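# Tuck head torch strap under four helmet clips

## Task

Work the head torch's elastic strap beneath every one of the helmet's four clips so that each clip closes over the strap, finishing with the helmet standing upright and the torch sitting at the front of the helmet.

## Robot and tools

Robot: two arms, left_arm and right_arm, each ending in a five-finger hand (left_arm has a left hand, the mirror of the right). Bases sit near (+0.042, +0.369, 0) m for left_arm and (+0.054, -0.369, 0) m for right_arm, each yawed very slightly. Cameras: cam_high, cam_low (fixed), cam_left_wrist, cam_right_wrist (on the hands). show_instructions displays the reference pages.

Scene frame: origin at table-top height, midway between the arms; +x reaches out over the table, +z is up, +y is toward left_arm. Image sides do not match arm names.

Hand point: a spot 0.05 m in front of the palm and 0.15 m from the wrist flange along the fingers. Its +z runs along straight fingers, +y points out of the palm, +x runs across the palm away from the thumb on the right hand and toward the thumb on the left hand. Straight fingers extend 0.06-0.07 m past the point. A bracket on the little-finger side of the wrist can strike things, and with fingers level the wrist may hang lower than the hand.

Row layout (shared by execute_actions and move): one flat list of 28 numbers, each in [-1, 1], both arms always included. Order: left_arm dx, dy, dz, rx, ry, rz; left thumb_turn, thumb_bend, index, middle, ring, little, force_limit, speed; then the same 14 for right_arm. The six pose numbers are offsets, not poses: they count from that arm's Hand target at the start of the action or move, along that Hand target's own axes. 1.0 equals 0.6 m for dx, dy, dz and 180 degrees for the rotation vector rx, ry, rz. Sending the same offset again moves further. Six zeros re-request the current Hand target. Commanded turns are clipped to 32 degrees from the measured orientation each step.

Hand numbers are absolute targets: -1 open (thumb beside palm, straight fingers), +1 closed (thumb across the palm, fingers curled). force_limit maps -1..+1 to about 0..10 N at the fingertip (0..15 N for the two thumb motors). speed rises from nearly zero at -1 to full at +0.48 and stays full above. There is no 'unchanged' value: repeat the last eight hand numbers you sent, or before any were sent, hand_measured plus hand_force_limit and hand_speed. For a soft grip close with speed at -0.94 or lower. A thumb-across grip suits objects roughly 0.035-0.065 m thick.

Tools:
- execute_actions(actions, cameras): actions is a list of actions; each action is up to 15 rows (one per 1/30 s control step, 0.5 s per action), a short action repeating its final row. Every row in an action counts from the same start pose. Images return only for an empty list or when cameras names them (["all"] for all).
- move(target, speed, blend, stop_force, zero, blocking, cameras): straight-line paths for both hand points. target is one 28-number row or up to 15 rows; all rows are offsets from the Hand targets at the move's start, not chained. speed: m/s, 0.002 to 3.6, default 0.25 (turn rate twice that in rad/s); one value or one per row. blend: corner rounding in metres for lists, 0 means stop at each row. stop_force: 3 to 120 N, one value for both arms; an arm halts when its wrist sensor feels that much push against its travel, then backs off slightly but keeps some press. zero (default true) re-zeroes before the move. blocking=false returns after about 0.5 s (not allowed with stop_force). Moves cap at 10 s and do not avoid obstacles. Keep hand numbers identical across rows when using stop_force. Omit stop_force when pulling an arm away from something it presses.
- wait(seconds 0-10), stop() brakes a running move, zoom_image(camera, region [x0, y0, x1, y1] in pixels, at most 504 wide and high, latest image only), zero_wrist_force(arm), finished_scene(scene=1, final).

Results: end_effector_position (m), end_effector_quat_wxyz, velocities, all in the scene frame; Hand target (base for the next offsets; the hand often rests a little short of it); joint positions and torques; hand_measured, hand_stopped_by (moving, target, force, stalled, fault), hand_load_n (positive when pushed open; a lost grip shows as near 0); Wrist force/torque along the hand's own axes plus the peak since last shown. A move adds a 'move:' line such as done, off_target, moving, held or fault, with limits like paced or held. done does not prove nothing was touched or shifted.

Cautions: an arm is stiff, so aiming even slightly beyond firm contact can trigger a fault stop (net force about 150 N, or joint torque limits, wrist joints near 22-23 N m and only ~13 N m of push) that freezes the arm for 10 s. Approach contact slowly, preferably with stop_force. Keep the hands apart: the clearance check is not perfect and arm-to-arm pressing can fail the scene; a hand closing on the other hand's fingers counts. Route paths around an arm's own base. Avoid drops, throws, slams and strong finger loads. Nothing may leave the table. Motors warm up while holding, stretching or pushing; a MOTOR HOT line appears near 70 °C and brakes engage at 85 °C. Small outside nudges may shift loose items.

Each tool is called after ">>>" in YAML: its name, and indented under it one key for each argument.

Reference images:

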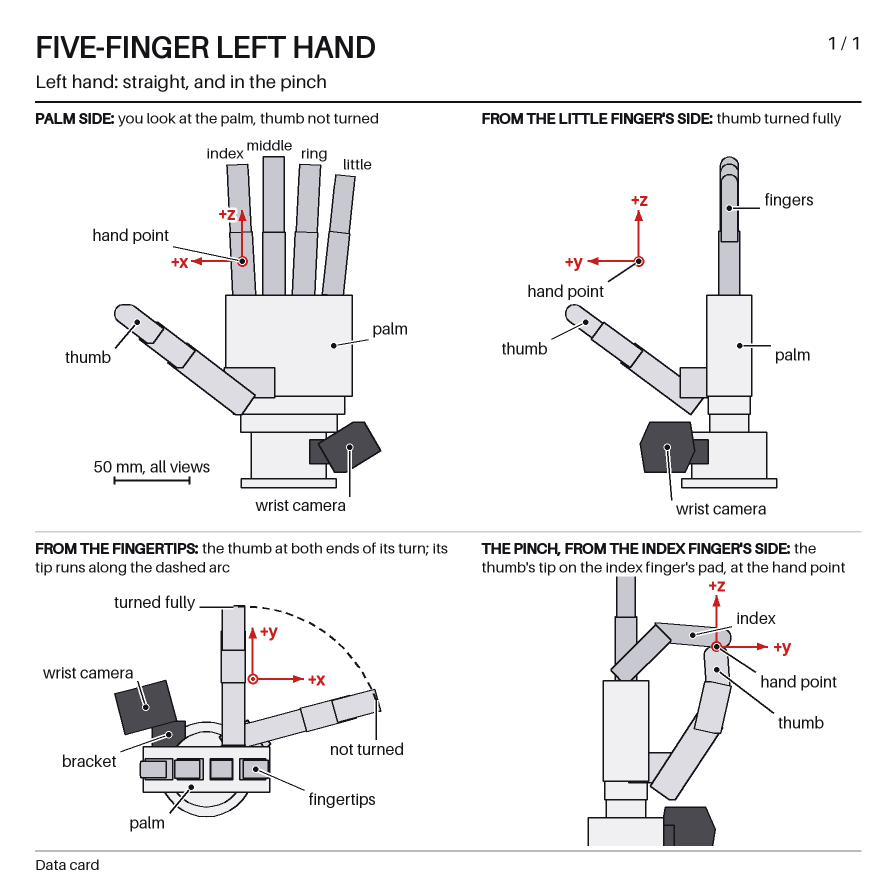

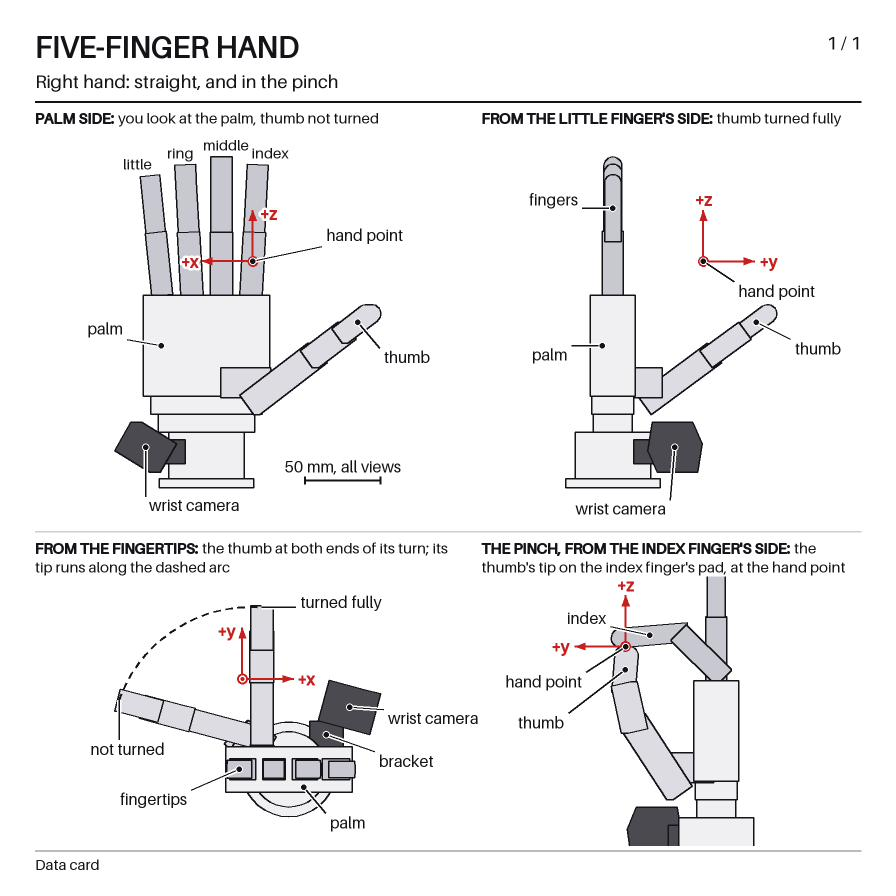

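## Session

>>> execute_actions:
  actions: []

Scene clock: 0.00 s.
left_arm: end_effector_position=(+0.4508, +0.5888, +0.2818) hand_measured=(-1.000, -1.000, -1.000, -1.000, -1.000, -1.000) hand_load_n=(+0.0, +0.0, +0.0, +0.0, +0.0, +0.0) hand_stopped_by=(target, target, target, target, target, target) hand_force_limit=0.00 hand_speed=-0.80 end_effector_quat_wxyz=(-0.312, +0.920, -0.198, -0.130) | right_arm: end_effector_position=(+0.2841, -0.5808, +0.2238) hand_measured=(-1.000, -1.000, -1.000, -1.000, -1.000, -1.000) hand_load_n=(+0.0, +0.0, +0.0, +0.0, +0.0, +0.0) hand_stopped_by=(target, target, target, target, target, target) hand_force_limit=0.00 hand_speed=-0.80 end_effector_quat_wxyz=(-0.047, -0.001, +0.974, +0.222)
Joint positions: left_arm=[3.67 -1.898 -1.292 1.912 -2.205 2.651] | right_arm=[-1.404 -1.2 1.669 1.559 1.566 -2.923]
Joint velocities: within noise
Joint torques (N m): no reading
Wrist force (N): no reading
Wrist torque (N m): no reading
Wrist force, peak (N): no reading
Hand target: left_arm +0.4508, +0.5888, +0.2818; -0.312, +0.920, -0.198, -0.130 | right_arm +0.2841, -0.5808, +0.2238; -0.047, -0.001, +0.974, +0.222

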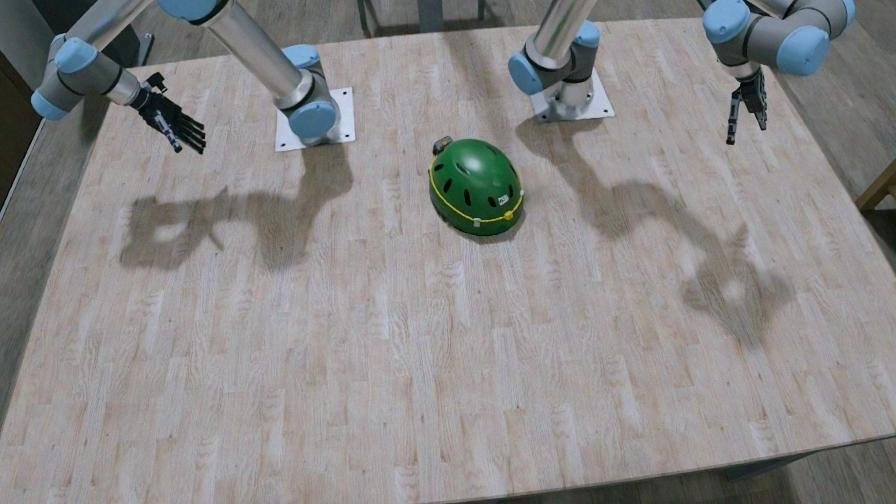

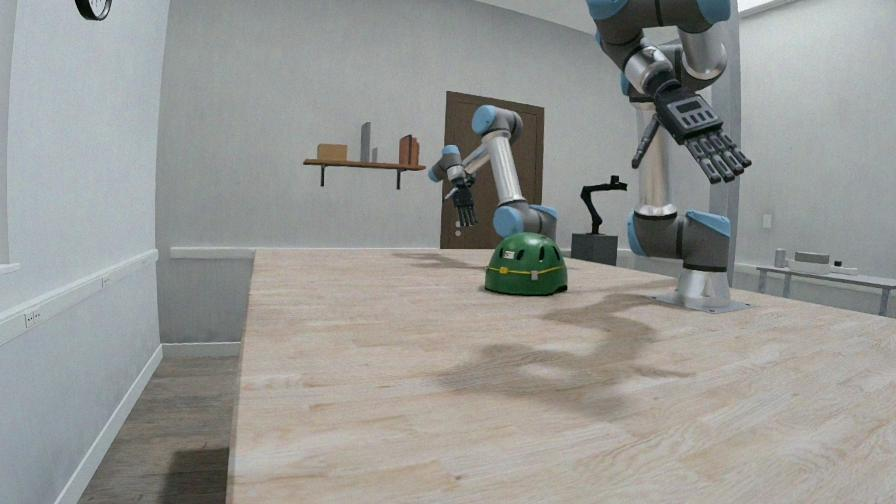

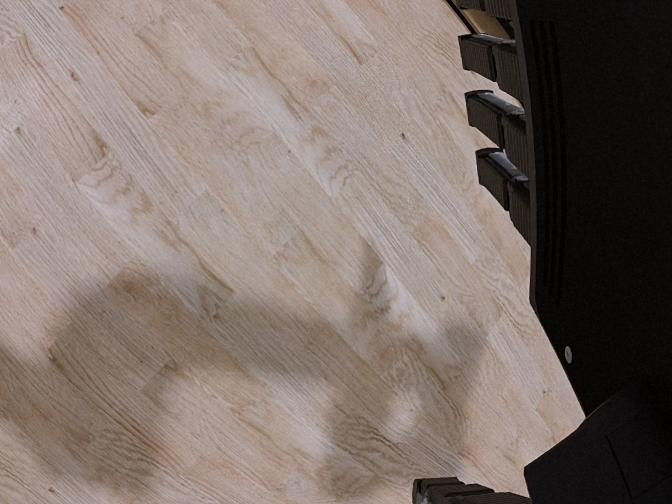

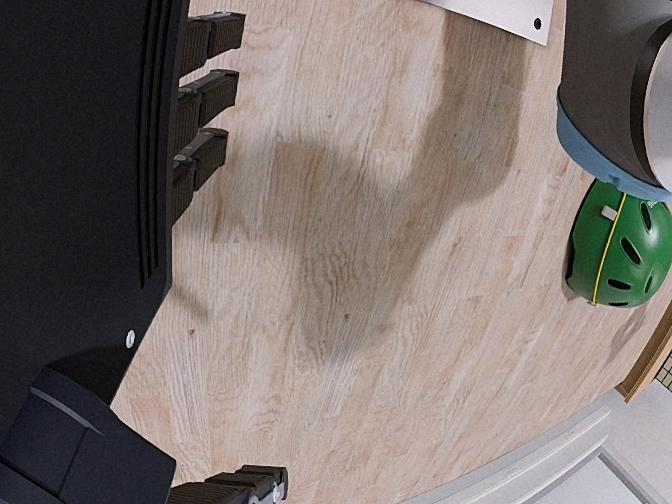

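>>> zoom_image:
  camera: "cam_high"
  region: [400, 110, 550, 260]

>>> zoom_image:
  camera: "cam_low"
  region: [460, 210, 600, 310]

>>> zoom_image:
  camera: "cam_right_wrist"
  region: [540, 160, 672, 320]

Scaled by 3.360.

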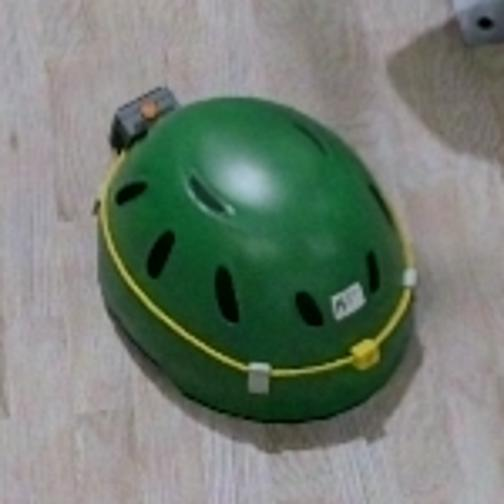

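Scaled by 3.600.

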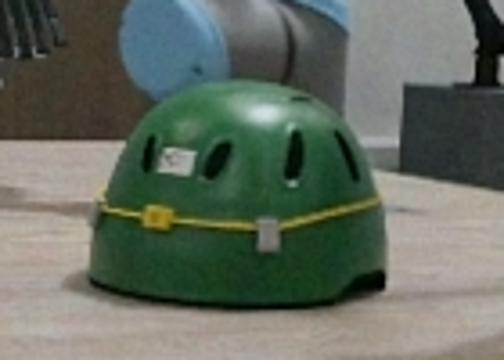

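Scaled by 3.150 from the camera's 672x504 image, which has a finer 960x720 frame.

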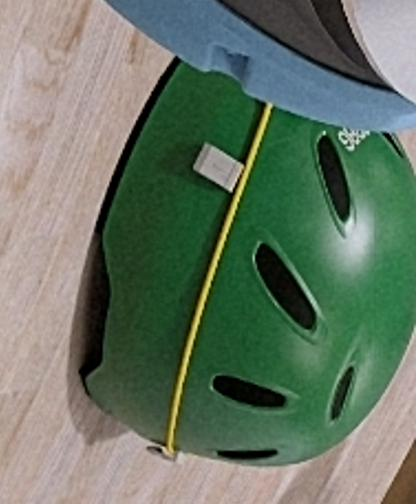

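>>> move:
  target:
    - [0,0,0,0,0,0,-1,-1,-1,-1,-1,-1,0,-0.8,-0.1897,0.404,0.0343,0,0,0,-1,-1,-1,1,1,1,0,0]
    - [0,0,0,0,0,0,-1,-1,-1,-1,-1,-1,0,-0.8,-0.0355,0.5973,0.2175,0,0,0,-1,-1,-1,1,1,1,0,0]
  blend: [0.08, 0]
  speed: 0.25
  cameras: ["all"]

Scene clock: 71.37 s.
left_arm: end_effector_position=(+0.4508, +0.5888, +0.2818) hand_measured=(-1.000, -1.000, -1.000, -1.000, -1.000, -1.000) hand_load_n=(+0.0, +0.0, +0.0, +0.0, +0.0, +0.0) hand_stopped_by=(target, target, target, target, target, target) hand_force_limit=0.00 hand_speed=-0.80 end_effector_quat_wxyz=(-0.312, +0.920, -0.198, -0.130) | right_arm: end_effector_position=(+0.3001, -0.2009, +0.2595) hand_measured=(-1.000, -1.000, -1.000, +1.000, +1.000, +1.000) hand_load_n=(+0.0, +0.0, +0.0, +0.0, +0.0, +0.0) hand_stopped_by=(target, target, target, target, target, target) hand_force_limit=0.00 hand_speed=0.00 end_effector_quat_wxyz=(-0.047, -0.001, +0.974, +0.222)
Joint positions: left_arm=[3.67 -1.898 -1.292 1.912 -2.205 2.651] | right_arm=[-0.631 -1.738 2.14 1.504 1.254 -2.203]
Joint torques (N m): left_arm=[-0.88 33.71 18.61 -2.14 -0.83 0.3] | right_arm=[6.29 -16.89 -8.78 5.59 1.76 0.94]
Wrist force (N): left_arm=[0.0 0.0 0.3] | right_arm=[0.3 0.4 -0.2]
Wrist torque (N m): left_arm=[-0.01 0.00 -0.01] | right_arm=[0.08 -0.07 0.04]
Wrist force, peak (N): left_arm=[-0.1 -0.2 0.4] | right_arm=[1.0 -2.0 -0.3]
Hand target: left_arm +0.4508, +0.5888, +0.2818; -0.312, +0.920, -0.198, -0.130 | right_arm +0.3001, -0.2009, +0.2595; -0.047, -0.001, +0.974, +0.222
Off the commanded pose: left_arm 0.000 m, 0 deg | right_arm 0.000 m, 0 deg.
move: done
camera_calibration:
cam_right_wrist: T_world_to_cam=[[-0.174072, 0.895644, 0.409293, 0.137522], [0.881102, -0.0439383, 0.470881, -0.39553], [0.439726, 0.442597, -0.781505, 0.271187], [0, 0, 0, 1]] pos_world=[0.253193, -0.260576, 0.341896]

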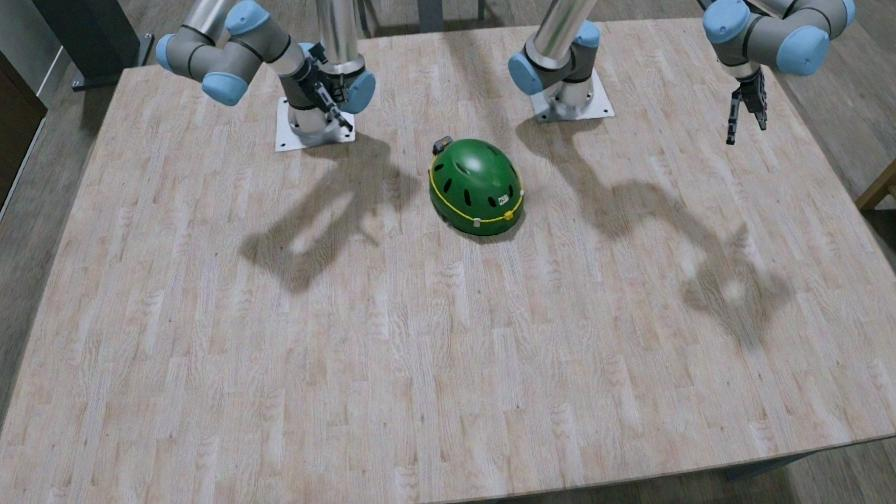

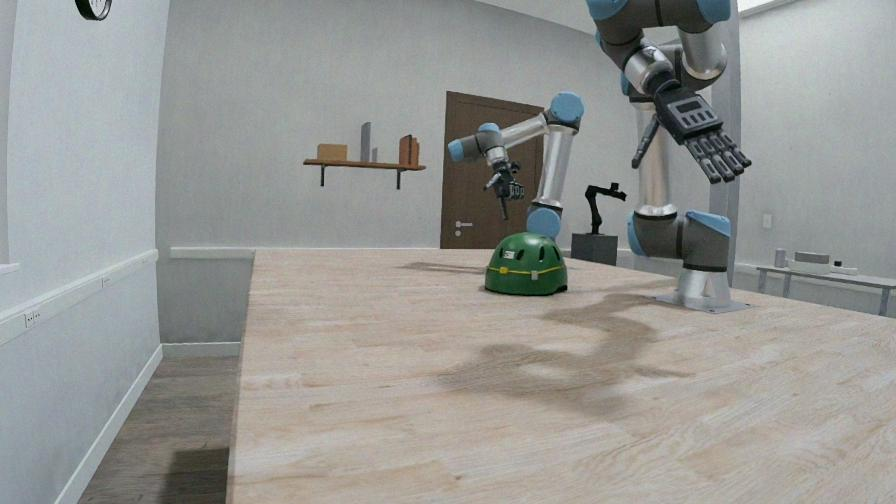

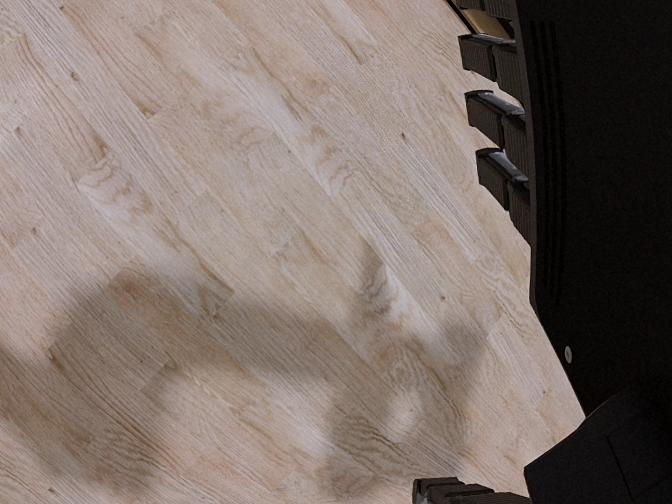

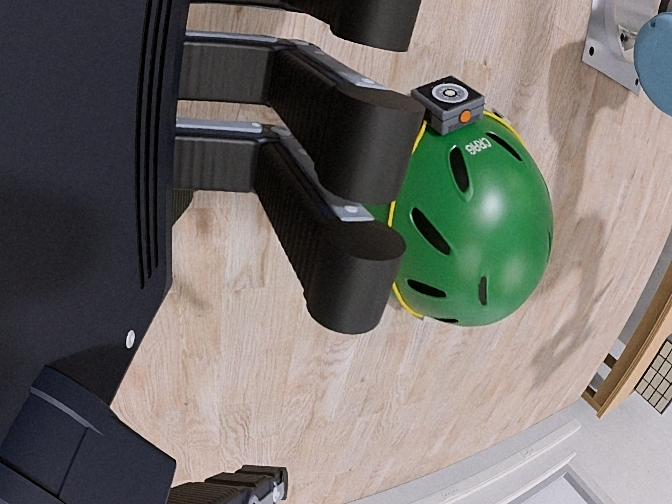

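>>> move:
  target: [0,0,0,0,0,0,-1,-1,-1,-1,-1,-1,0,-0.8,0,0,0,0,0,0,-1,-1,-1,-1,-1,-1,0,0.2]
  cameras: ["cam_right_wrist"]

>>> zoom_image:
  camera: "cam_right_wrist"
  region: [360, 60, 580, 340]

Scene clock: 76.23 s.
left_arm: end_effector_position=(+0.4508, +0.5888, +0.2818) hand_measured=(-1.000, -1.000, -1.000, -1.000, -1.000, -1.000) hand_load_n=(+0.0, +0.0, +0.0, +0.0, +0.0, +0.0) hand_stopped_by=(target, target, target, target, target, target) hand_force_limit=0.00 hand_speed=-0.80 end_effector_quat_wxyz=(-0.312, +0.920, -0.198, -0.130) | right_arm: end_effector_position=(+0.3001, -0.2009, +0.2595) hand_measured=(-1.000, -1.000, -1.000, -1.000, -1.000, -1.000) hand_load_n=(+0.0, +0.0, +0.0, +0.0, +0.0, +0.0) hand_stopped_by=(target, target, target, target, target, target) hand_force_limit=0.00 hand_speed=0.20 end_effector_quat_wxyz=(-0.047, -0.001, +0.974, +0.222)
Joint positions: left_arm=[3.67 -1.898 -1.292 1.912 -2.205 2.651] | right_arm=[-0.63 -1.738 2.14 1.504 1.254 -2.203]
Joint torques (N m): left_arm=[0.04 33.51 17.71 -2.21 -0.74 0.45] | right_arm=[5.87 -17.76 -8.75 5.8 -0.88 0.84]
Wrist force (N): left_arm=[0.1 0.0 0.2] | right_arm=[0.1 0.2 -0.4]
Wrist torque (N m): left_arm=[0.00 0.00 0.00] | right_arm=[0.06 -0.04 0.02]
Wrist force, peak (N): left_arm=[0.1 0.4 0.0] | right_arm=[0.4 0.3 -0.8]
Hand target: left_arm +0.4508, +0.5888, +0.2818; -0.312, +0.920, -0.198, -0.130 | right_arm +0.3001, -0.2009, +0.2595; -0.047, -0.001, +0.974, +0.222
Off the commanded pose: left_arm 0.000 m, 0 deg | right_arm 0.000 m, 0 deg.
move: done
camera_calibration:
cam_right_wrist: T_world_to_cam=[[-0.174027, 0.895653, 0.409293, 0.137405], [0.881168, -0.0439137, 0.470759, -0.395406], [0.43961, 0.442581, -0.781579, 0.271238], [0, 0, 0, 1]] pos_world=[0.253093, -0.260476, 0.341896]
Images, in order (width x height): cam_right_wrist 672x504.

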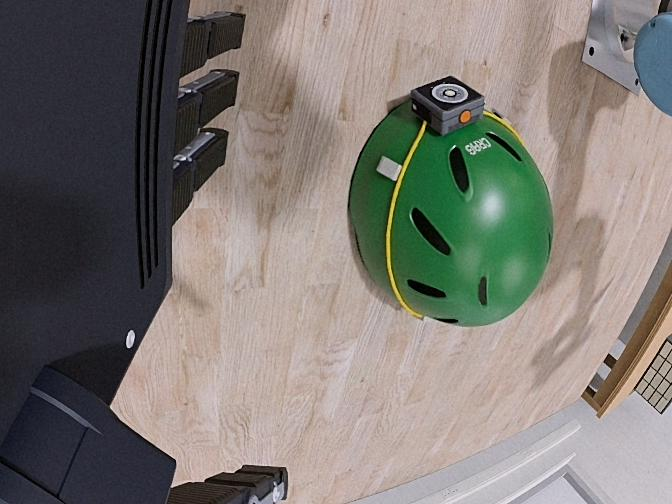

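Scaled by 1.800 from the camera's 672x504 image, which has a finer 960x720 frame.

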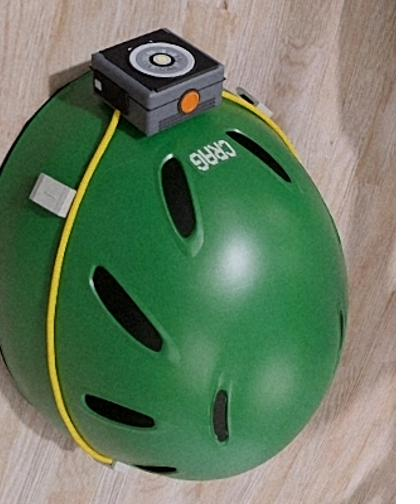

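>>> zoom_image:
  camera: "cam_right_wrist"
  region: [370, 130, 450, 190]

>>> zoom_image:
  camera: "cam_right_wrist"
  region: [390, 270, 470, 330]

>>> zoom_image:
  camera: "cam_right_wrist"
  region: [470, 80, 550, 160]

Scaled by 6.300 from the camera's 672x504 image, which has a finer 960x720 frame.

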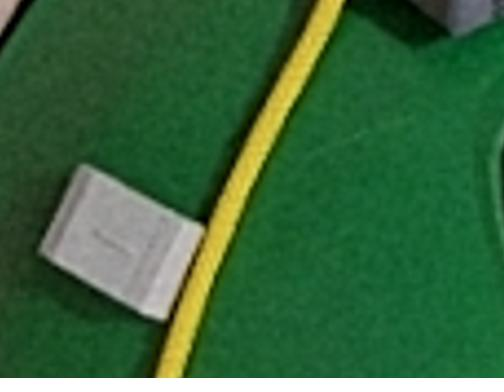

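Scaled by 6.300 from the camera's 672x504 image, which has a finer 960x720 frame.

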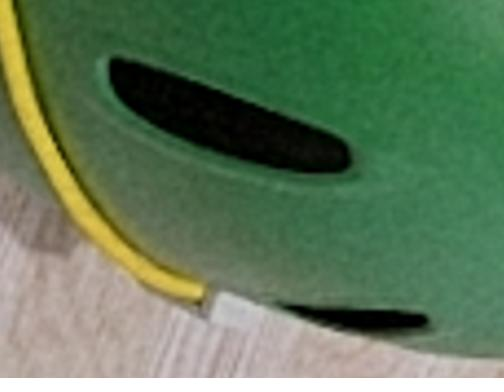

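Scaled by 6.300 from the camera's 672x504 image, which has a finer 960x720 frame.

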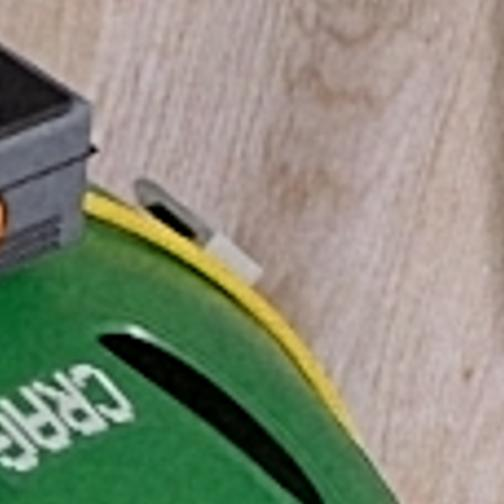

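>>> move:
  target: [0.228,0.567,-0.207,-0.1955,0.1010,-0.0794,-1,-1,-1,-1,-1,-1,0,0.2,-0.0641,0.0213,0.2453,0.1397,-0.0418,0.0519,-1,-1,-1,-1,-1,-1,0,0.2]
  speed: 0.2
  cameras: ["all"]

Scene clock: 208.87 s.
left_arm: end_effector_position=(+0.4347, +0.2252, +0.1499) hand_measured=(-1.000, -1.000, -1.000, -1.000, -1.000, -1.000) hand_load_n=(+0.0, +0.0, +0.0, +0.0, +0.0, +0.0) hand_stopped_by=(target, target, target, target, target, target) hand_force_limit=0.00 hand_speed=0.20 end_effector_quat_wxyz=(+0.000, +0.997, -0.082, -0.001) | right_arm: end_effector_position=(+0.3251, -0.1249, +0.1295) hand_measured=(-1.000, -1.000, -1.000, -1.000, -1.000, -1.000) hand_load_n=(+0.0, +0.0, +0.0, +0.0, +0.0, +0.0) hand_stopped_by=(target, target, target, target, target, target) hand_force_limit=0.00 hand_speed=0.20 end_effector_quat_wxyz=(+0.000, +0.082, +0.997, +0.000)
Joint positions: left_arm=[3.26 -1.821 -1.78 2.03 -1.572 1.884] | right_arm=[0.171 -1.492 2.046 1.017 1.571 -1.182]
Joint torques (N m): left_arm=[-5.6 37.93 23 -2.77 1.47 -1.46] | right_arm=[7.74 -12.57 -7.67 4.55 -0.01 0.88]
Wrist force (N): left_arm=[0.4 1.1 -0.6] | right_arm=[-0.2 -0.6 -0.6]
Wrist torque (N m): left_arm=[0.09 0.03 0.06] | right_arm=[-0.05 0.04 -0.05]
Wrist force, peak (N): left_arm=[0.3 2.5 0.3] | right_arm=[-0.3 -0.9 -1.1]
Hand target: left_arm +0.4347, +0.2252, +0.1500; +0.000, +0.997, -0.082, +0.000 | right_arm +0.3250, -0.1249, +0.1295; +0.000, +0.082, +0.997, +0.000
Off the commanded pose: left_arm 0.000 m, 0 deg | right_arm 0.000 m, 0 deg.
move: done
camera_calibration:
cam_left_wrist: T_world_to_cam=[[0.385139, 0.922383, -0.0296047, -0.368319], [0.811736, -0.323329, 0.486358, -0.349161], [0.439036, -0.211347, -0.873258, 0.103089], [0, 0, 0, 1]] pos_world=[0.380021, 0.248625, 0.248937]
cam_right_wrist: T_world_to_cam=[[-0.0275787, 0.998983, -0.0356663, 0.149897], [0.851551, 0.0421658, 0.522573, -0.339221], [0.523545, -0.0159598, -0.851848, 0.0495482], [0, 0, 0, 1]] pos_world=[0.267057, -0.13465, 0.224821]

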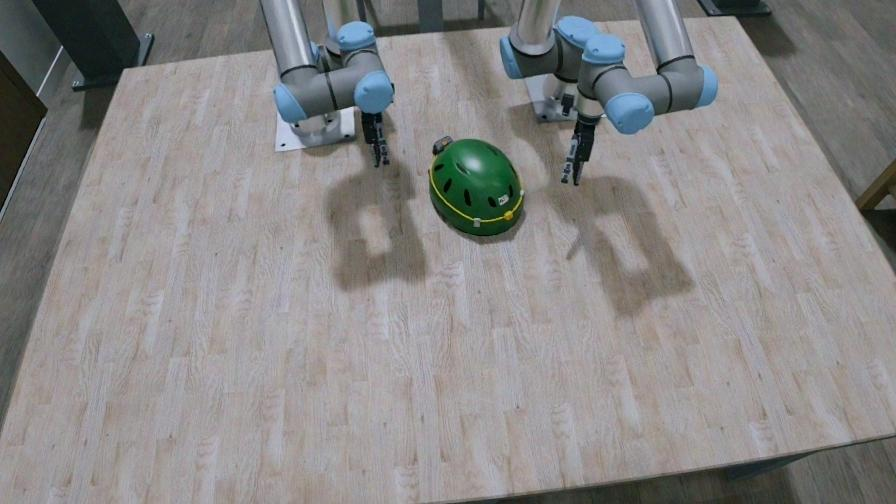

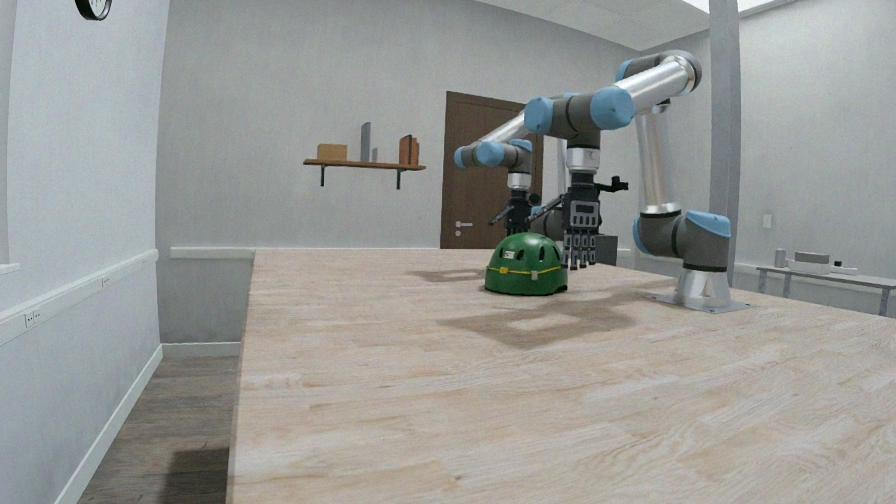

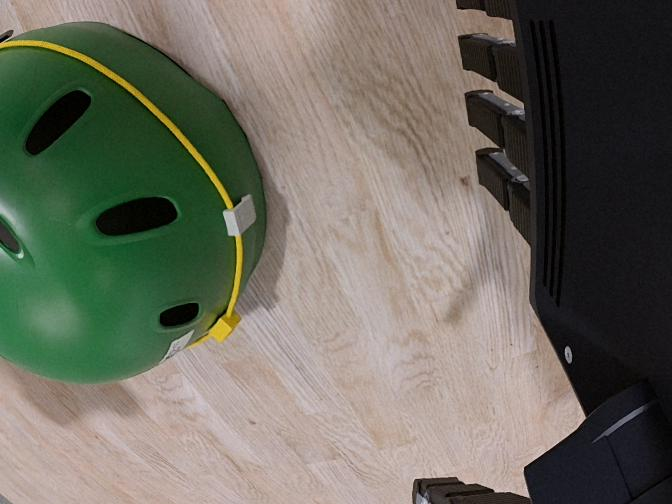

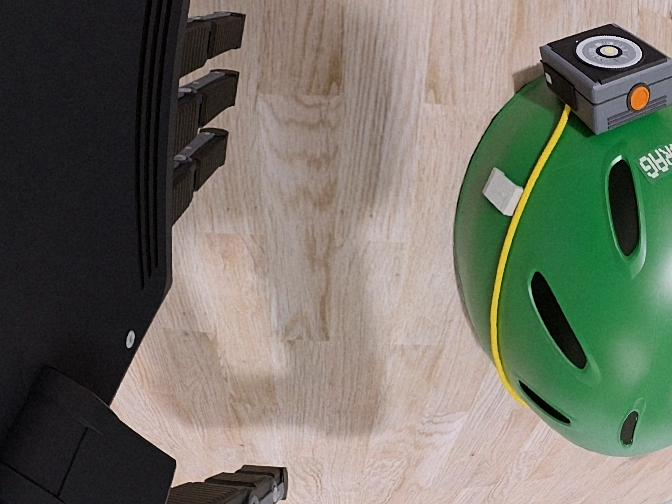

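>>> zoom_image:
  camera: "cam_left_wrist"
  region: [190, 170, 290, 260]

>>> zoom_image:
  camera: "cam_right_wrist"
  region: [460, 140, 560, 240]

>>> zoom_image:
  camera: "cam_left_wrist"
  region: [150, 290, 270, 370]

Scaled by 5.040 from the camera's 672x504 image, which has a finer 960x720 frame.

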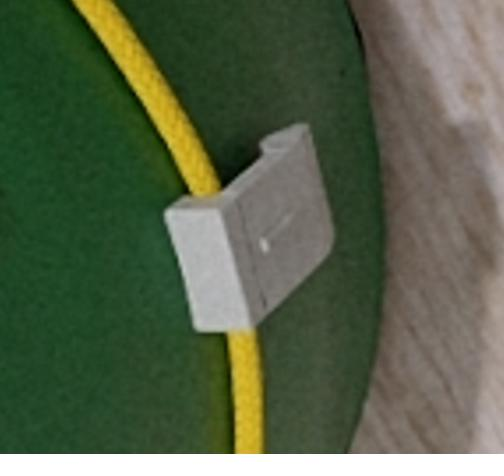

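Scaled by 5.040 from the camera's 672x504 image, which has a finer 960x720 frame.

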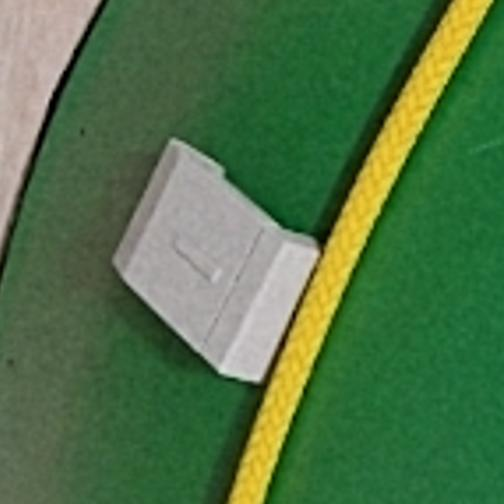

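Scaled by 4.200 from the camera's 672x504 image, which has a finer 960x720 frame.

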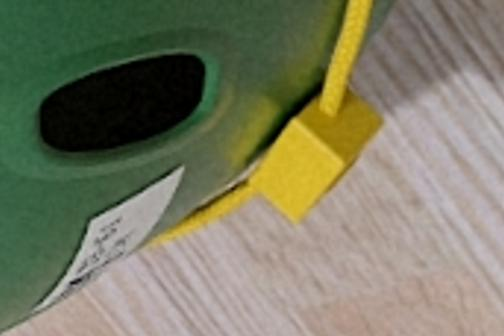

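>>> zoom_image:
  camera: "cam_low"
  region: [510, 255, 570, 295]

>>> zoom_image:
  camera: "cam_high"
  region: [460, 200, 530, 240]

Scaled by 8.400.

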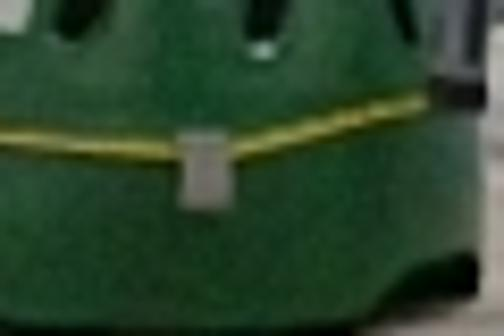

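Scaled by 7.200.

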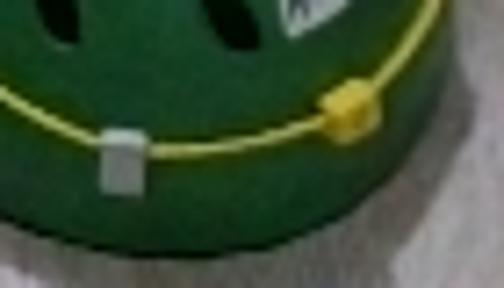

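>>> move:
  target: [-0.0567,0.0145,0.0417,-0.2222,0,0,-1,-1,-1,-1,-1,-1,0,0.2,0,0,0,0,0,0,-1,-1,-1,-1,-1,-1,0,0.2]
  speed: 0.2
  cameras: ["cam_left_wrist"]

Scene clock: 250.17 s.
left_arm: end_effector_position=(+0.3996, +0.2222, +0.1250) hand_measured=(-1.000, -1.000, -1.000, -1.000, -1.000, -1.000) hand_load_n=(+0.0, +0.0, +0.0, +0.0, +0.0, +0.0) hand_stopped_by=(target, target, target, target, target, target) hand_force_limit=0.00 hand_speed=0.20 end_effector_quat_wxyz=(+0.340, +0.937, -0.077, -0.029) | right_arm: end_effector_position=(+0.3250, -0.1249, +0.1295) hand_measured=(-1.000, -1.000, -1.000, -1.000, -1.000, -1.000) hand_load_n=(+0.0, +0.0, +0.0, +0.0, +0.0, +0.0) hand_stopped_by=(target, target, target, target, target, target) hand_force_limit=0.00 hand_speed=0.20 end_effector_quat_wxyz=(+0.000, +0.082, +0.997, +0.000)
Joint positions: left_arm=[3.655 -2.038 -2.022 1.989 -1.062 2.411] | right_arm=[0.171 -1.492 2.046 1.017 1.571 -1.182]
Joint torques (N m): left_arm=[-0.45 25.66 23 -0.2 1.23 1.74] | right_arm=[5.84 -7.46 -8.88 0.49 2.53 0.76]
Wrist force (N): left_arm=[0.5 3.0 -0.1] | right_arm=[-0.3 -0.7 -0.5]
Wrist torque (N m): left_arm=[0.18 -0.02 0.00] | right_arm=[-0.07 0.05 -0.07]
Wrist force, peak (N): left_arm=[0.5 3.0 -0.1] | right_arm=[-0.5 -0.6 -0.8]
Hand target: left_arm +0.3997, +0.2222, +0.1250; +0.340, +0.937, -0.077, -0.029 | right_arm +0.3250, -0.1249, +0.1295; +0.000, +0.082, +0.997, +0.000
Off the commanded pose: left_arm 0.000 m, 0 deg | right_arm 0.000 m, 0 deg.
move: done
camera_calibration:
cam_left_wrist: T_world_to_cam=[[0.34376, 0.67952, -0.648137, -0.205033], [0.870301, 0.0287024, 0.491683, -0.411832], [0.352712, -0.733096, -0.58152, 0.210029], [0, 0, 0, 1]] pos_world=[0.354821, 0.305116, 0.191737]
Images, in order (width x height): cam_left_wrist 672x504.

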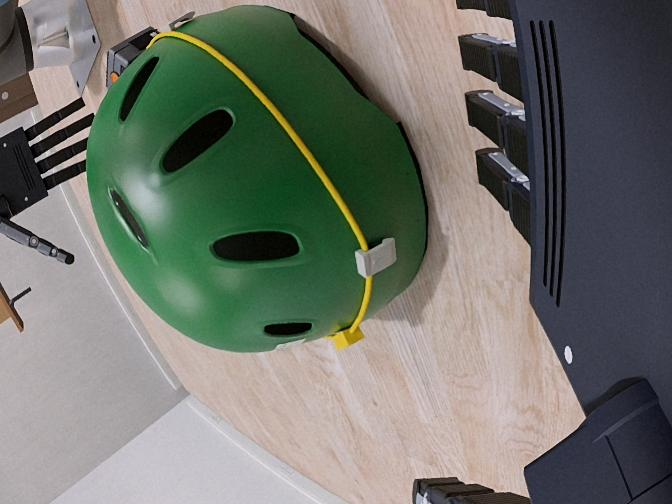

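>>> zoom_image:
  camera: "cam_left_wrist"
  region: [335, 220, 415, 290]

>>> zoom_image:
  camera: "cam_left_wrist"
  region: [90, 0, 210, 90]

Scaled by 6.300 from the camera's 672x504 image, which has a finer 960x720 frame.

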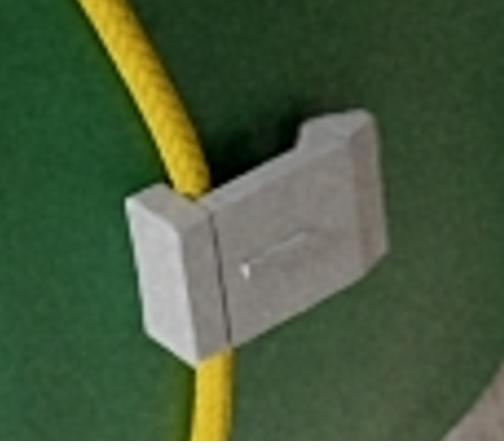

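Scaled by 4.200 from the camera's 672x504 image, which has a finer 960x720 frame.

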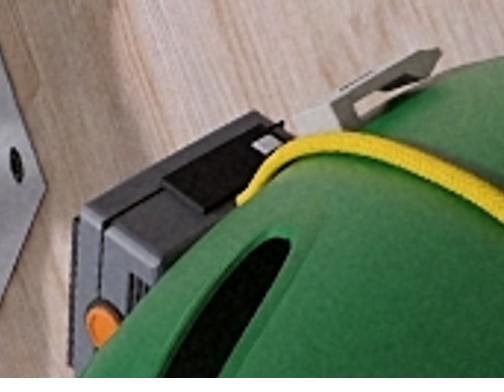

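>>> move:
  target: [0,0,0,0,0,0,-1,-1,-1,-1,-1,-1,0,0.2,-0.1817,0.1162,-0.0508,-0.2189,0.0465,-0.1279,-1,-1,-1,-1,-1,-1,0,0.2]
  speed: 0.2
  cameras: ["cam_right_wrist"]

Scene clock: 285.60 s.
left_arm: end_effector_position=(+0.3997, +0.2222, +0.1250) hand_measured=(-1.000, -1.000, -1.000, -1.000, -1.000, -1.000) hand_load_n=(+0.0, +0.0, +0.0, +0.0, +0.0, +0.0) hand_stopped_by=(target, target, target, target, target, target) hand_force_limit=0.00 hand_speed=0.20 end_effector_quat_wxyz=(+0.340, +0.937, -0.077, -0.029) | right_arm: end_effector_position=(+0.4440, -0.0739, +0.1599) hand_measured=(-1.000, -1.000, -1.000, -1.000, -1.000, -1.000) hand_load_n=(+0.0, +0.0, +0.0, +0.0, +0.0, +0.0) hand_stopped_by=(target, target, target, target, target, target) hand_force_limit=0.00 hand_speed=0.20 end_effector_quat_wxyz=(-0.044, -0.120, +0.932, +0.339) end_effector_velocity=(+0.000, +0.000, +0.000) end_effector_angular_velocity=(+0.000, -0.003, +0.005)
Joint positions: left_arm=[3.655 -2.038 -2.022 1.989 -1.062 2.411] | right_arm=[-0.169 -1.089 1.797 1.157 0.929 -2.038]
Joint velocities: left_arm=[within noise] | right_arm=[0.001 0.001 -0.001 0 0.001 -0.005]
Joint torques (N m): left_arm=[-0.82 22.16 22.72 -0.15 1.41 -0.87] | right_arm=[6.05 -22.45 -14.02 1.14 -0.89 -1.48]
Wrist force (N): left_arm=[0.5 2.8 -0.1] | right_arm=[-0.2 0.4 -0.6]
Wrist torque (N m): left_arm=[0.15 -0.02 0.01] | right_arm=[0.13 0.04 0.06]
Wrist force, peak (N): left_arm=[0.9 2.9 0.0] | right_arm=[-1.1 0.8 -0.8]
Hand target: left_arm +0.3997, +0.2222, +0.1250; +0.340, +0.937, -0.077, -0.029 | right_arm +0.4440, -0.0739, +0.1599; -0.044, -0.120, +0.932, +0.339
Off the commanded pose: left_arm 0.000 m, 0 deg | right_arm 0.000 m, 0 deg.
move: done
camera_calibration:
cam_right_wrist: T_world_to_cam=[[-0.379271, 0.701753, 0.603073, 0.135433], [0.856255, 0.0191624, 0.516198, -0.461311], [0.350687, 0.712163, -0.608147, 0.105592], [0, 0, 0, 1]] pos_world=[0.409335, -0.161399, 0.220668]
Images, in order (width x height): cam_right_wrist 672x504.

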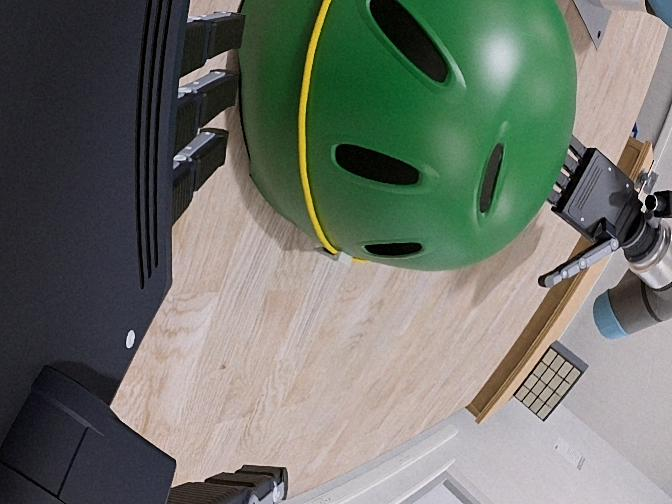

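>>> zoom_image:
  camera: "cam_right_wrist"
  region: [300, 220, 380, 290]

Scaled by 6.300 from the camera's 672x504 image, which has a finer 960x720 frame.

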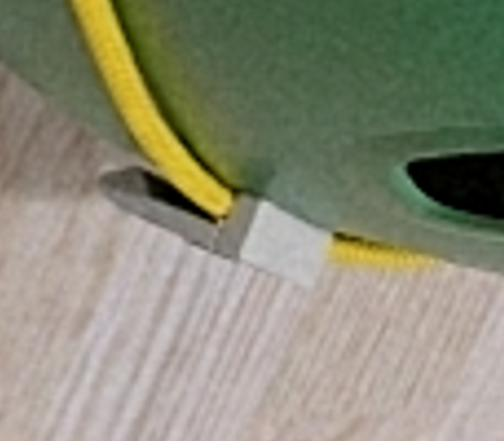

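>>> move:
  target: [-0.1853,0.0042,0.0297,0,-0.1286,0.1532,-1,-1,-1,-1,-1,-1,0,0.2,0,0,0,0,0,0,-1,-1,-1,-1,-1,-1,0,0.2]
  speed: 0.2
  cameras: ["cam_left_wrist"]

Scene clock: 339.37 s.
left_arm: end_effector_position=(+0.2878, +0.2272, +0.1131) hand_measured=(-1.000, -1.000, -1.000, -1.000, -1.000, -1.000) hand_load_n=(+0.0, +0.0, +0.0, +0.0, +0.0, +0.0) hand_stopped_by=(target, target, target, target, target, target) hand_force_limit=0.00 hand_speed=0.20 end_effector_quat_wxyz=(+0.315, +0.867, -0.363, -0.133) | right_arm: end_effector_position=(+0.4440, -0.0739, +0.1599) hand_measured=(-1.000, -1.000, -1.000, -1.000, -1.000, -1.000) hand_load_n=(+0.0, +0.0, +0.0, +0.0, +0.0, +0.0) hand_stopped_by=(target, target, target, target, target, target) hand_force_limit=0.00 hand_speed=0.20 end_effector_quat_wxyz=(-0.044, -0.120, +0.932, +0.339)
Joint positions: left_arm=[3.546 -2.09 -2.04 1.889 -1.354 2.873] | right_arm=[-0.169 -1.089 1.796 1.157 0.929 -2.038]
Joint torques (N m): left_arm=[5.17 38.73 17.9 -0.4 0.1 1.21] | right_arm=[6.45 -27.48 -17.38 3.35 -3.08 0.82]
Wrist force (N): left_arm=[0.8 2.6 0.1] | right_arm=[-0.3 0.6 -0.9]
Wrist torque (N m): left_arm=[0.12 -0.06 0.02] | right_arm=[0.17 0.07 0.06]
Wrist force, peak (N): left_arm=[0.8 3.0 0.0] | right_arm=[0.0 1.0 -0.8]
Hand target: left_arm +0.2878, +0.2273, +0.1130; +0.315, +0.867, -0.363, -0.133 | right_arm +0.4440, -0.0739, +0.1599; -0.044, -0.120, +0.932, +0.339
Off the commanded pose: left_arm 0.000 m, 0 deg | right_arm 0.000 m, 0 deg.
move: done
camera_calibration:
cam_left_wrist: T_world_to_cam=[[0.676844, 0.347215, -0.649095, -0.197862], [0.721472, -0.487965, 0.491292, -0.14848], [-0.146152, -0.800832, -0.580782, 0.40501], [0, 0, 0, 1]] pos_world=[0.300239, 0.320592, 0.179738]
Images, in order (width x height): cam_left_wrist 672x504.

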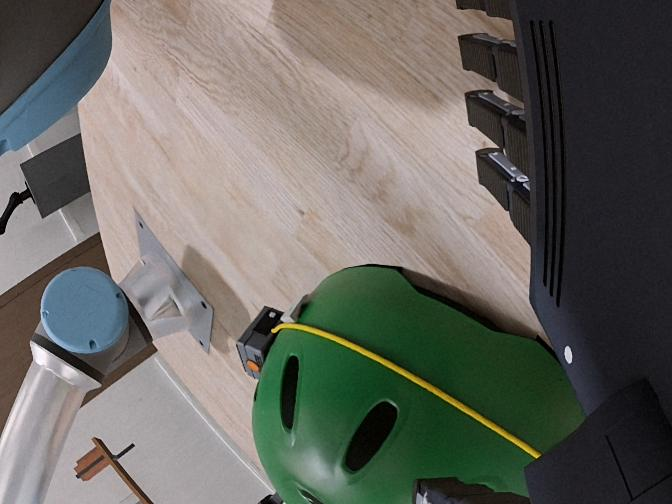

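>>> zoom_image:
  camera: "cam_left_wrist"
  region: [230, 280, 330, 380]

>>> zoom_image:
  camera: "cam_left_wrist"
  region: [265, 285, 325, 335]

Scaled by 5.040 from the camera's 672x504 image, which has a finer 960x720 frame.

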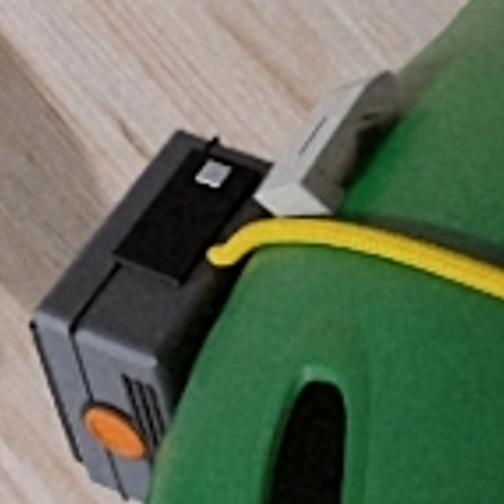

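Scaled by 8.400 from the camera's 672x504 image, which has a finer 960x720 frame.

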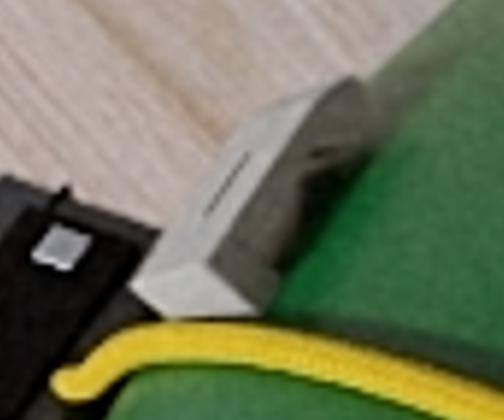

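>>> move:
  target: [0.0752,-0.0217,-0.0225,0,0.3215,-0.383,-1,-1,-1,-1,-1,-1,0,0.2,0,0,0,0,0,0,-1,-1,-1,-1,-1,-1,0,0.2]
  speed: 0.3
  cameras: ["cam_left_wrist", "cam_high"]

Scene clock: 356.50 s.
left_arm: end_effector_position=(+0.3121, +0.2170, +0.1141) hand_measured=(-1.000, -1.000, -1.000, -1.000, -1.000, -1.000) hand_load_n=(+0.0, +0.0, -0.5, +0.0, +0.0, +0.0) hand_stopped_by=(target, target, target, target, target, target) hand_force_limit=0.00 hand_speed=0.20 end_effector_quat_wxyz=(+0.342, +0.939, +0.024, +0.008) | right_arm: end_effector_position=(+0.4440, -0.0739, +0.1599) hand_measured=(-1.000, -1.000, -1.000, -1.000, -1.000, -1.000) hand_load_n=(+0.0, +0.0, +0.0, +0.0, +0.0, +0.0) hand_stopped_by=(target, target, target, target, target, target) hand_force_limit=0.00 hand_speed=0.20 end_effector_quat_wxyz=(-0.044, -0.120, +0.932, +0.339)
Joint positions: left_arm=[3.942 -1.843 -2.432 2.171 -1.097 2.483] | right_arm=[-0.169 -1.089 1.796 1.157 0.929 -2.038]
Joint torques (N m): left_arm=[-9.31 8.17 18.94 -6.14 -1.09 1.61] | right_arm=[6.17 -37.55 -8.48 0.38 -1.82 0.87]
Wrist force (N): left_arm=[0.8 2.4 -0.3] | right_arm=[-0.3 0.6 -0.6]
Wrist torque (N m): left_arm=[0.08 -0.06 0.12] | right_arm=[0.15 0.06 0.06]
Wrist force, peak (N): left_arm=[0.4 3.3 0.1] | right_arm=[-0.3 1.0 -0.8]
Hand target: left_arm +0.3121, +0.2170, +0.1140; +0.342, +0.939, +0.024, +0.008 (not the last commanded pose) | right_arm +0.4440, -0.0739, +0.1599; -0.044, -0.120, +0.932, +0.339
Off the commanded pose: left_arm 0.023 m, 42 deg | right_arm 0.000 m, 0 deg.
move: held (left_arm; a check stopped the path); limits=held
pose unreachable (left arm): on one or more control steps of this call, first in action 0 (counted from 0), this arm could not follow its commanded pose, so it was not sent that pose on those steps. It may still have moved: this result reports where it is.
cause: moving toward the commanded pose would bring two parts of the arm too close to each other (joints 3 (elbow) to 6 (wrist 3) lie between them).
camera_calibration:
cam_left_wrist: T_world_to_cam=[[0.191396, 0.736804, -0.64845, -0.143305], [0.844131, 0.213532, 0.49178, -0.36211], [0.50081, -0.641501, -0.58109, 0.164666], [0, 0, 0, 1]] pos_world=[0.25063, 0.288543, 0.180838]
Images, in order (width x height): cam_high 896x504, cam_left_wrist 672x504.

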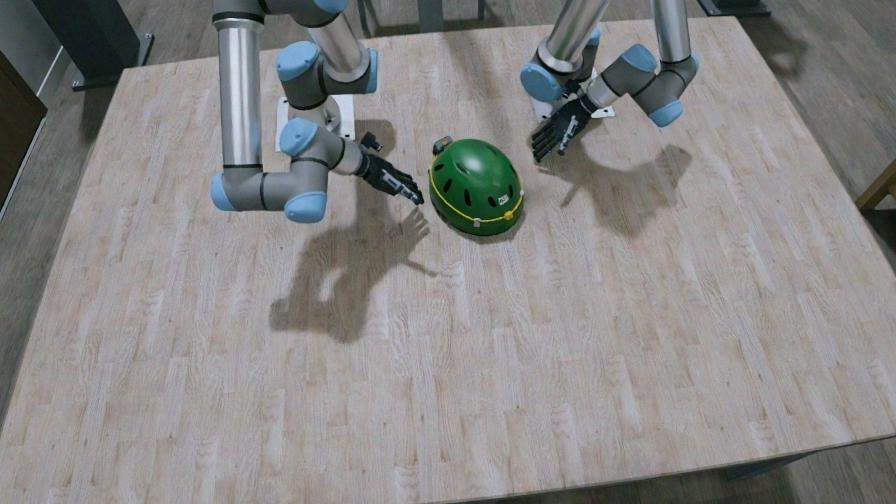

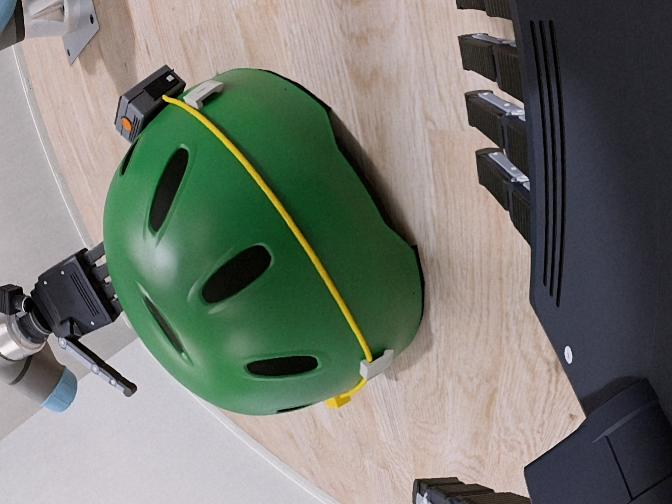

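>>> zoom_image:
  camera: "cam_left_wrist"
  region: [170, 65, 250, 125]

>>> zoom_image:
  camera: "cam_left_wrist"
  region: [335, 330, 415, 400]

Scaled by 6.300 from the camera's 672x504 image, which has a finer 960x720 frame.

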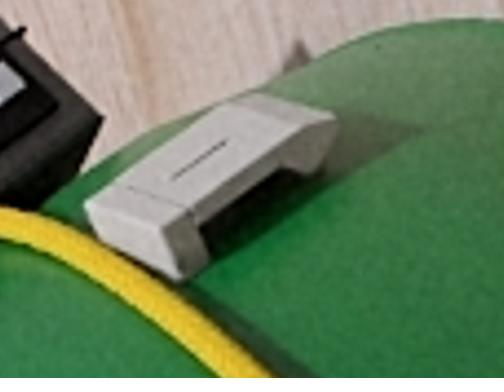

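Scaled by 6.300 from the camera's 672x504 image, which has a finer 960x720 frame.

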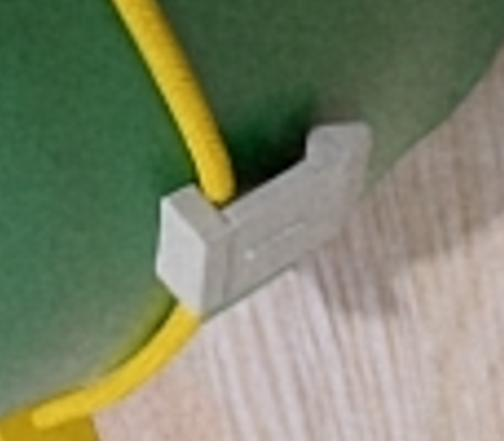

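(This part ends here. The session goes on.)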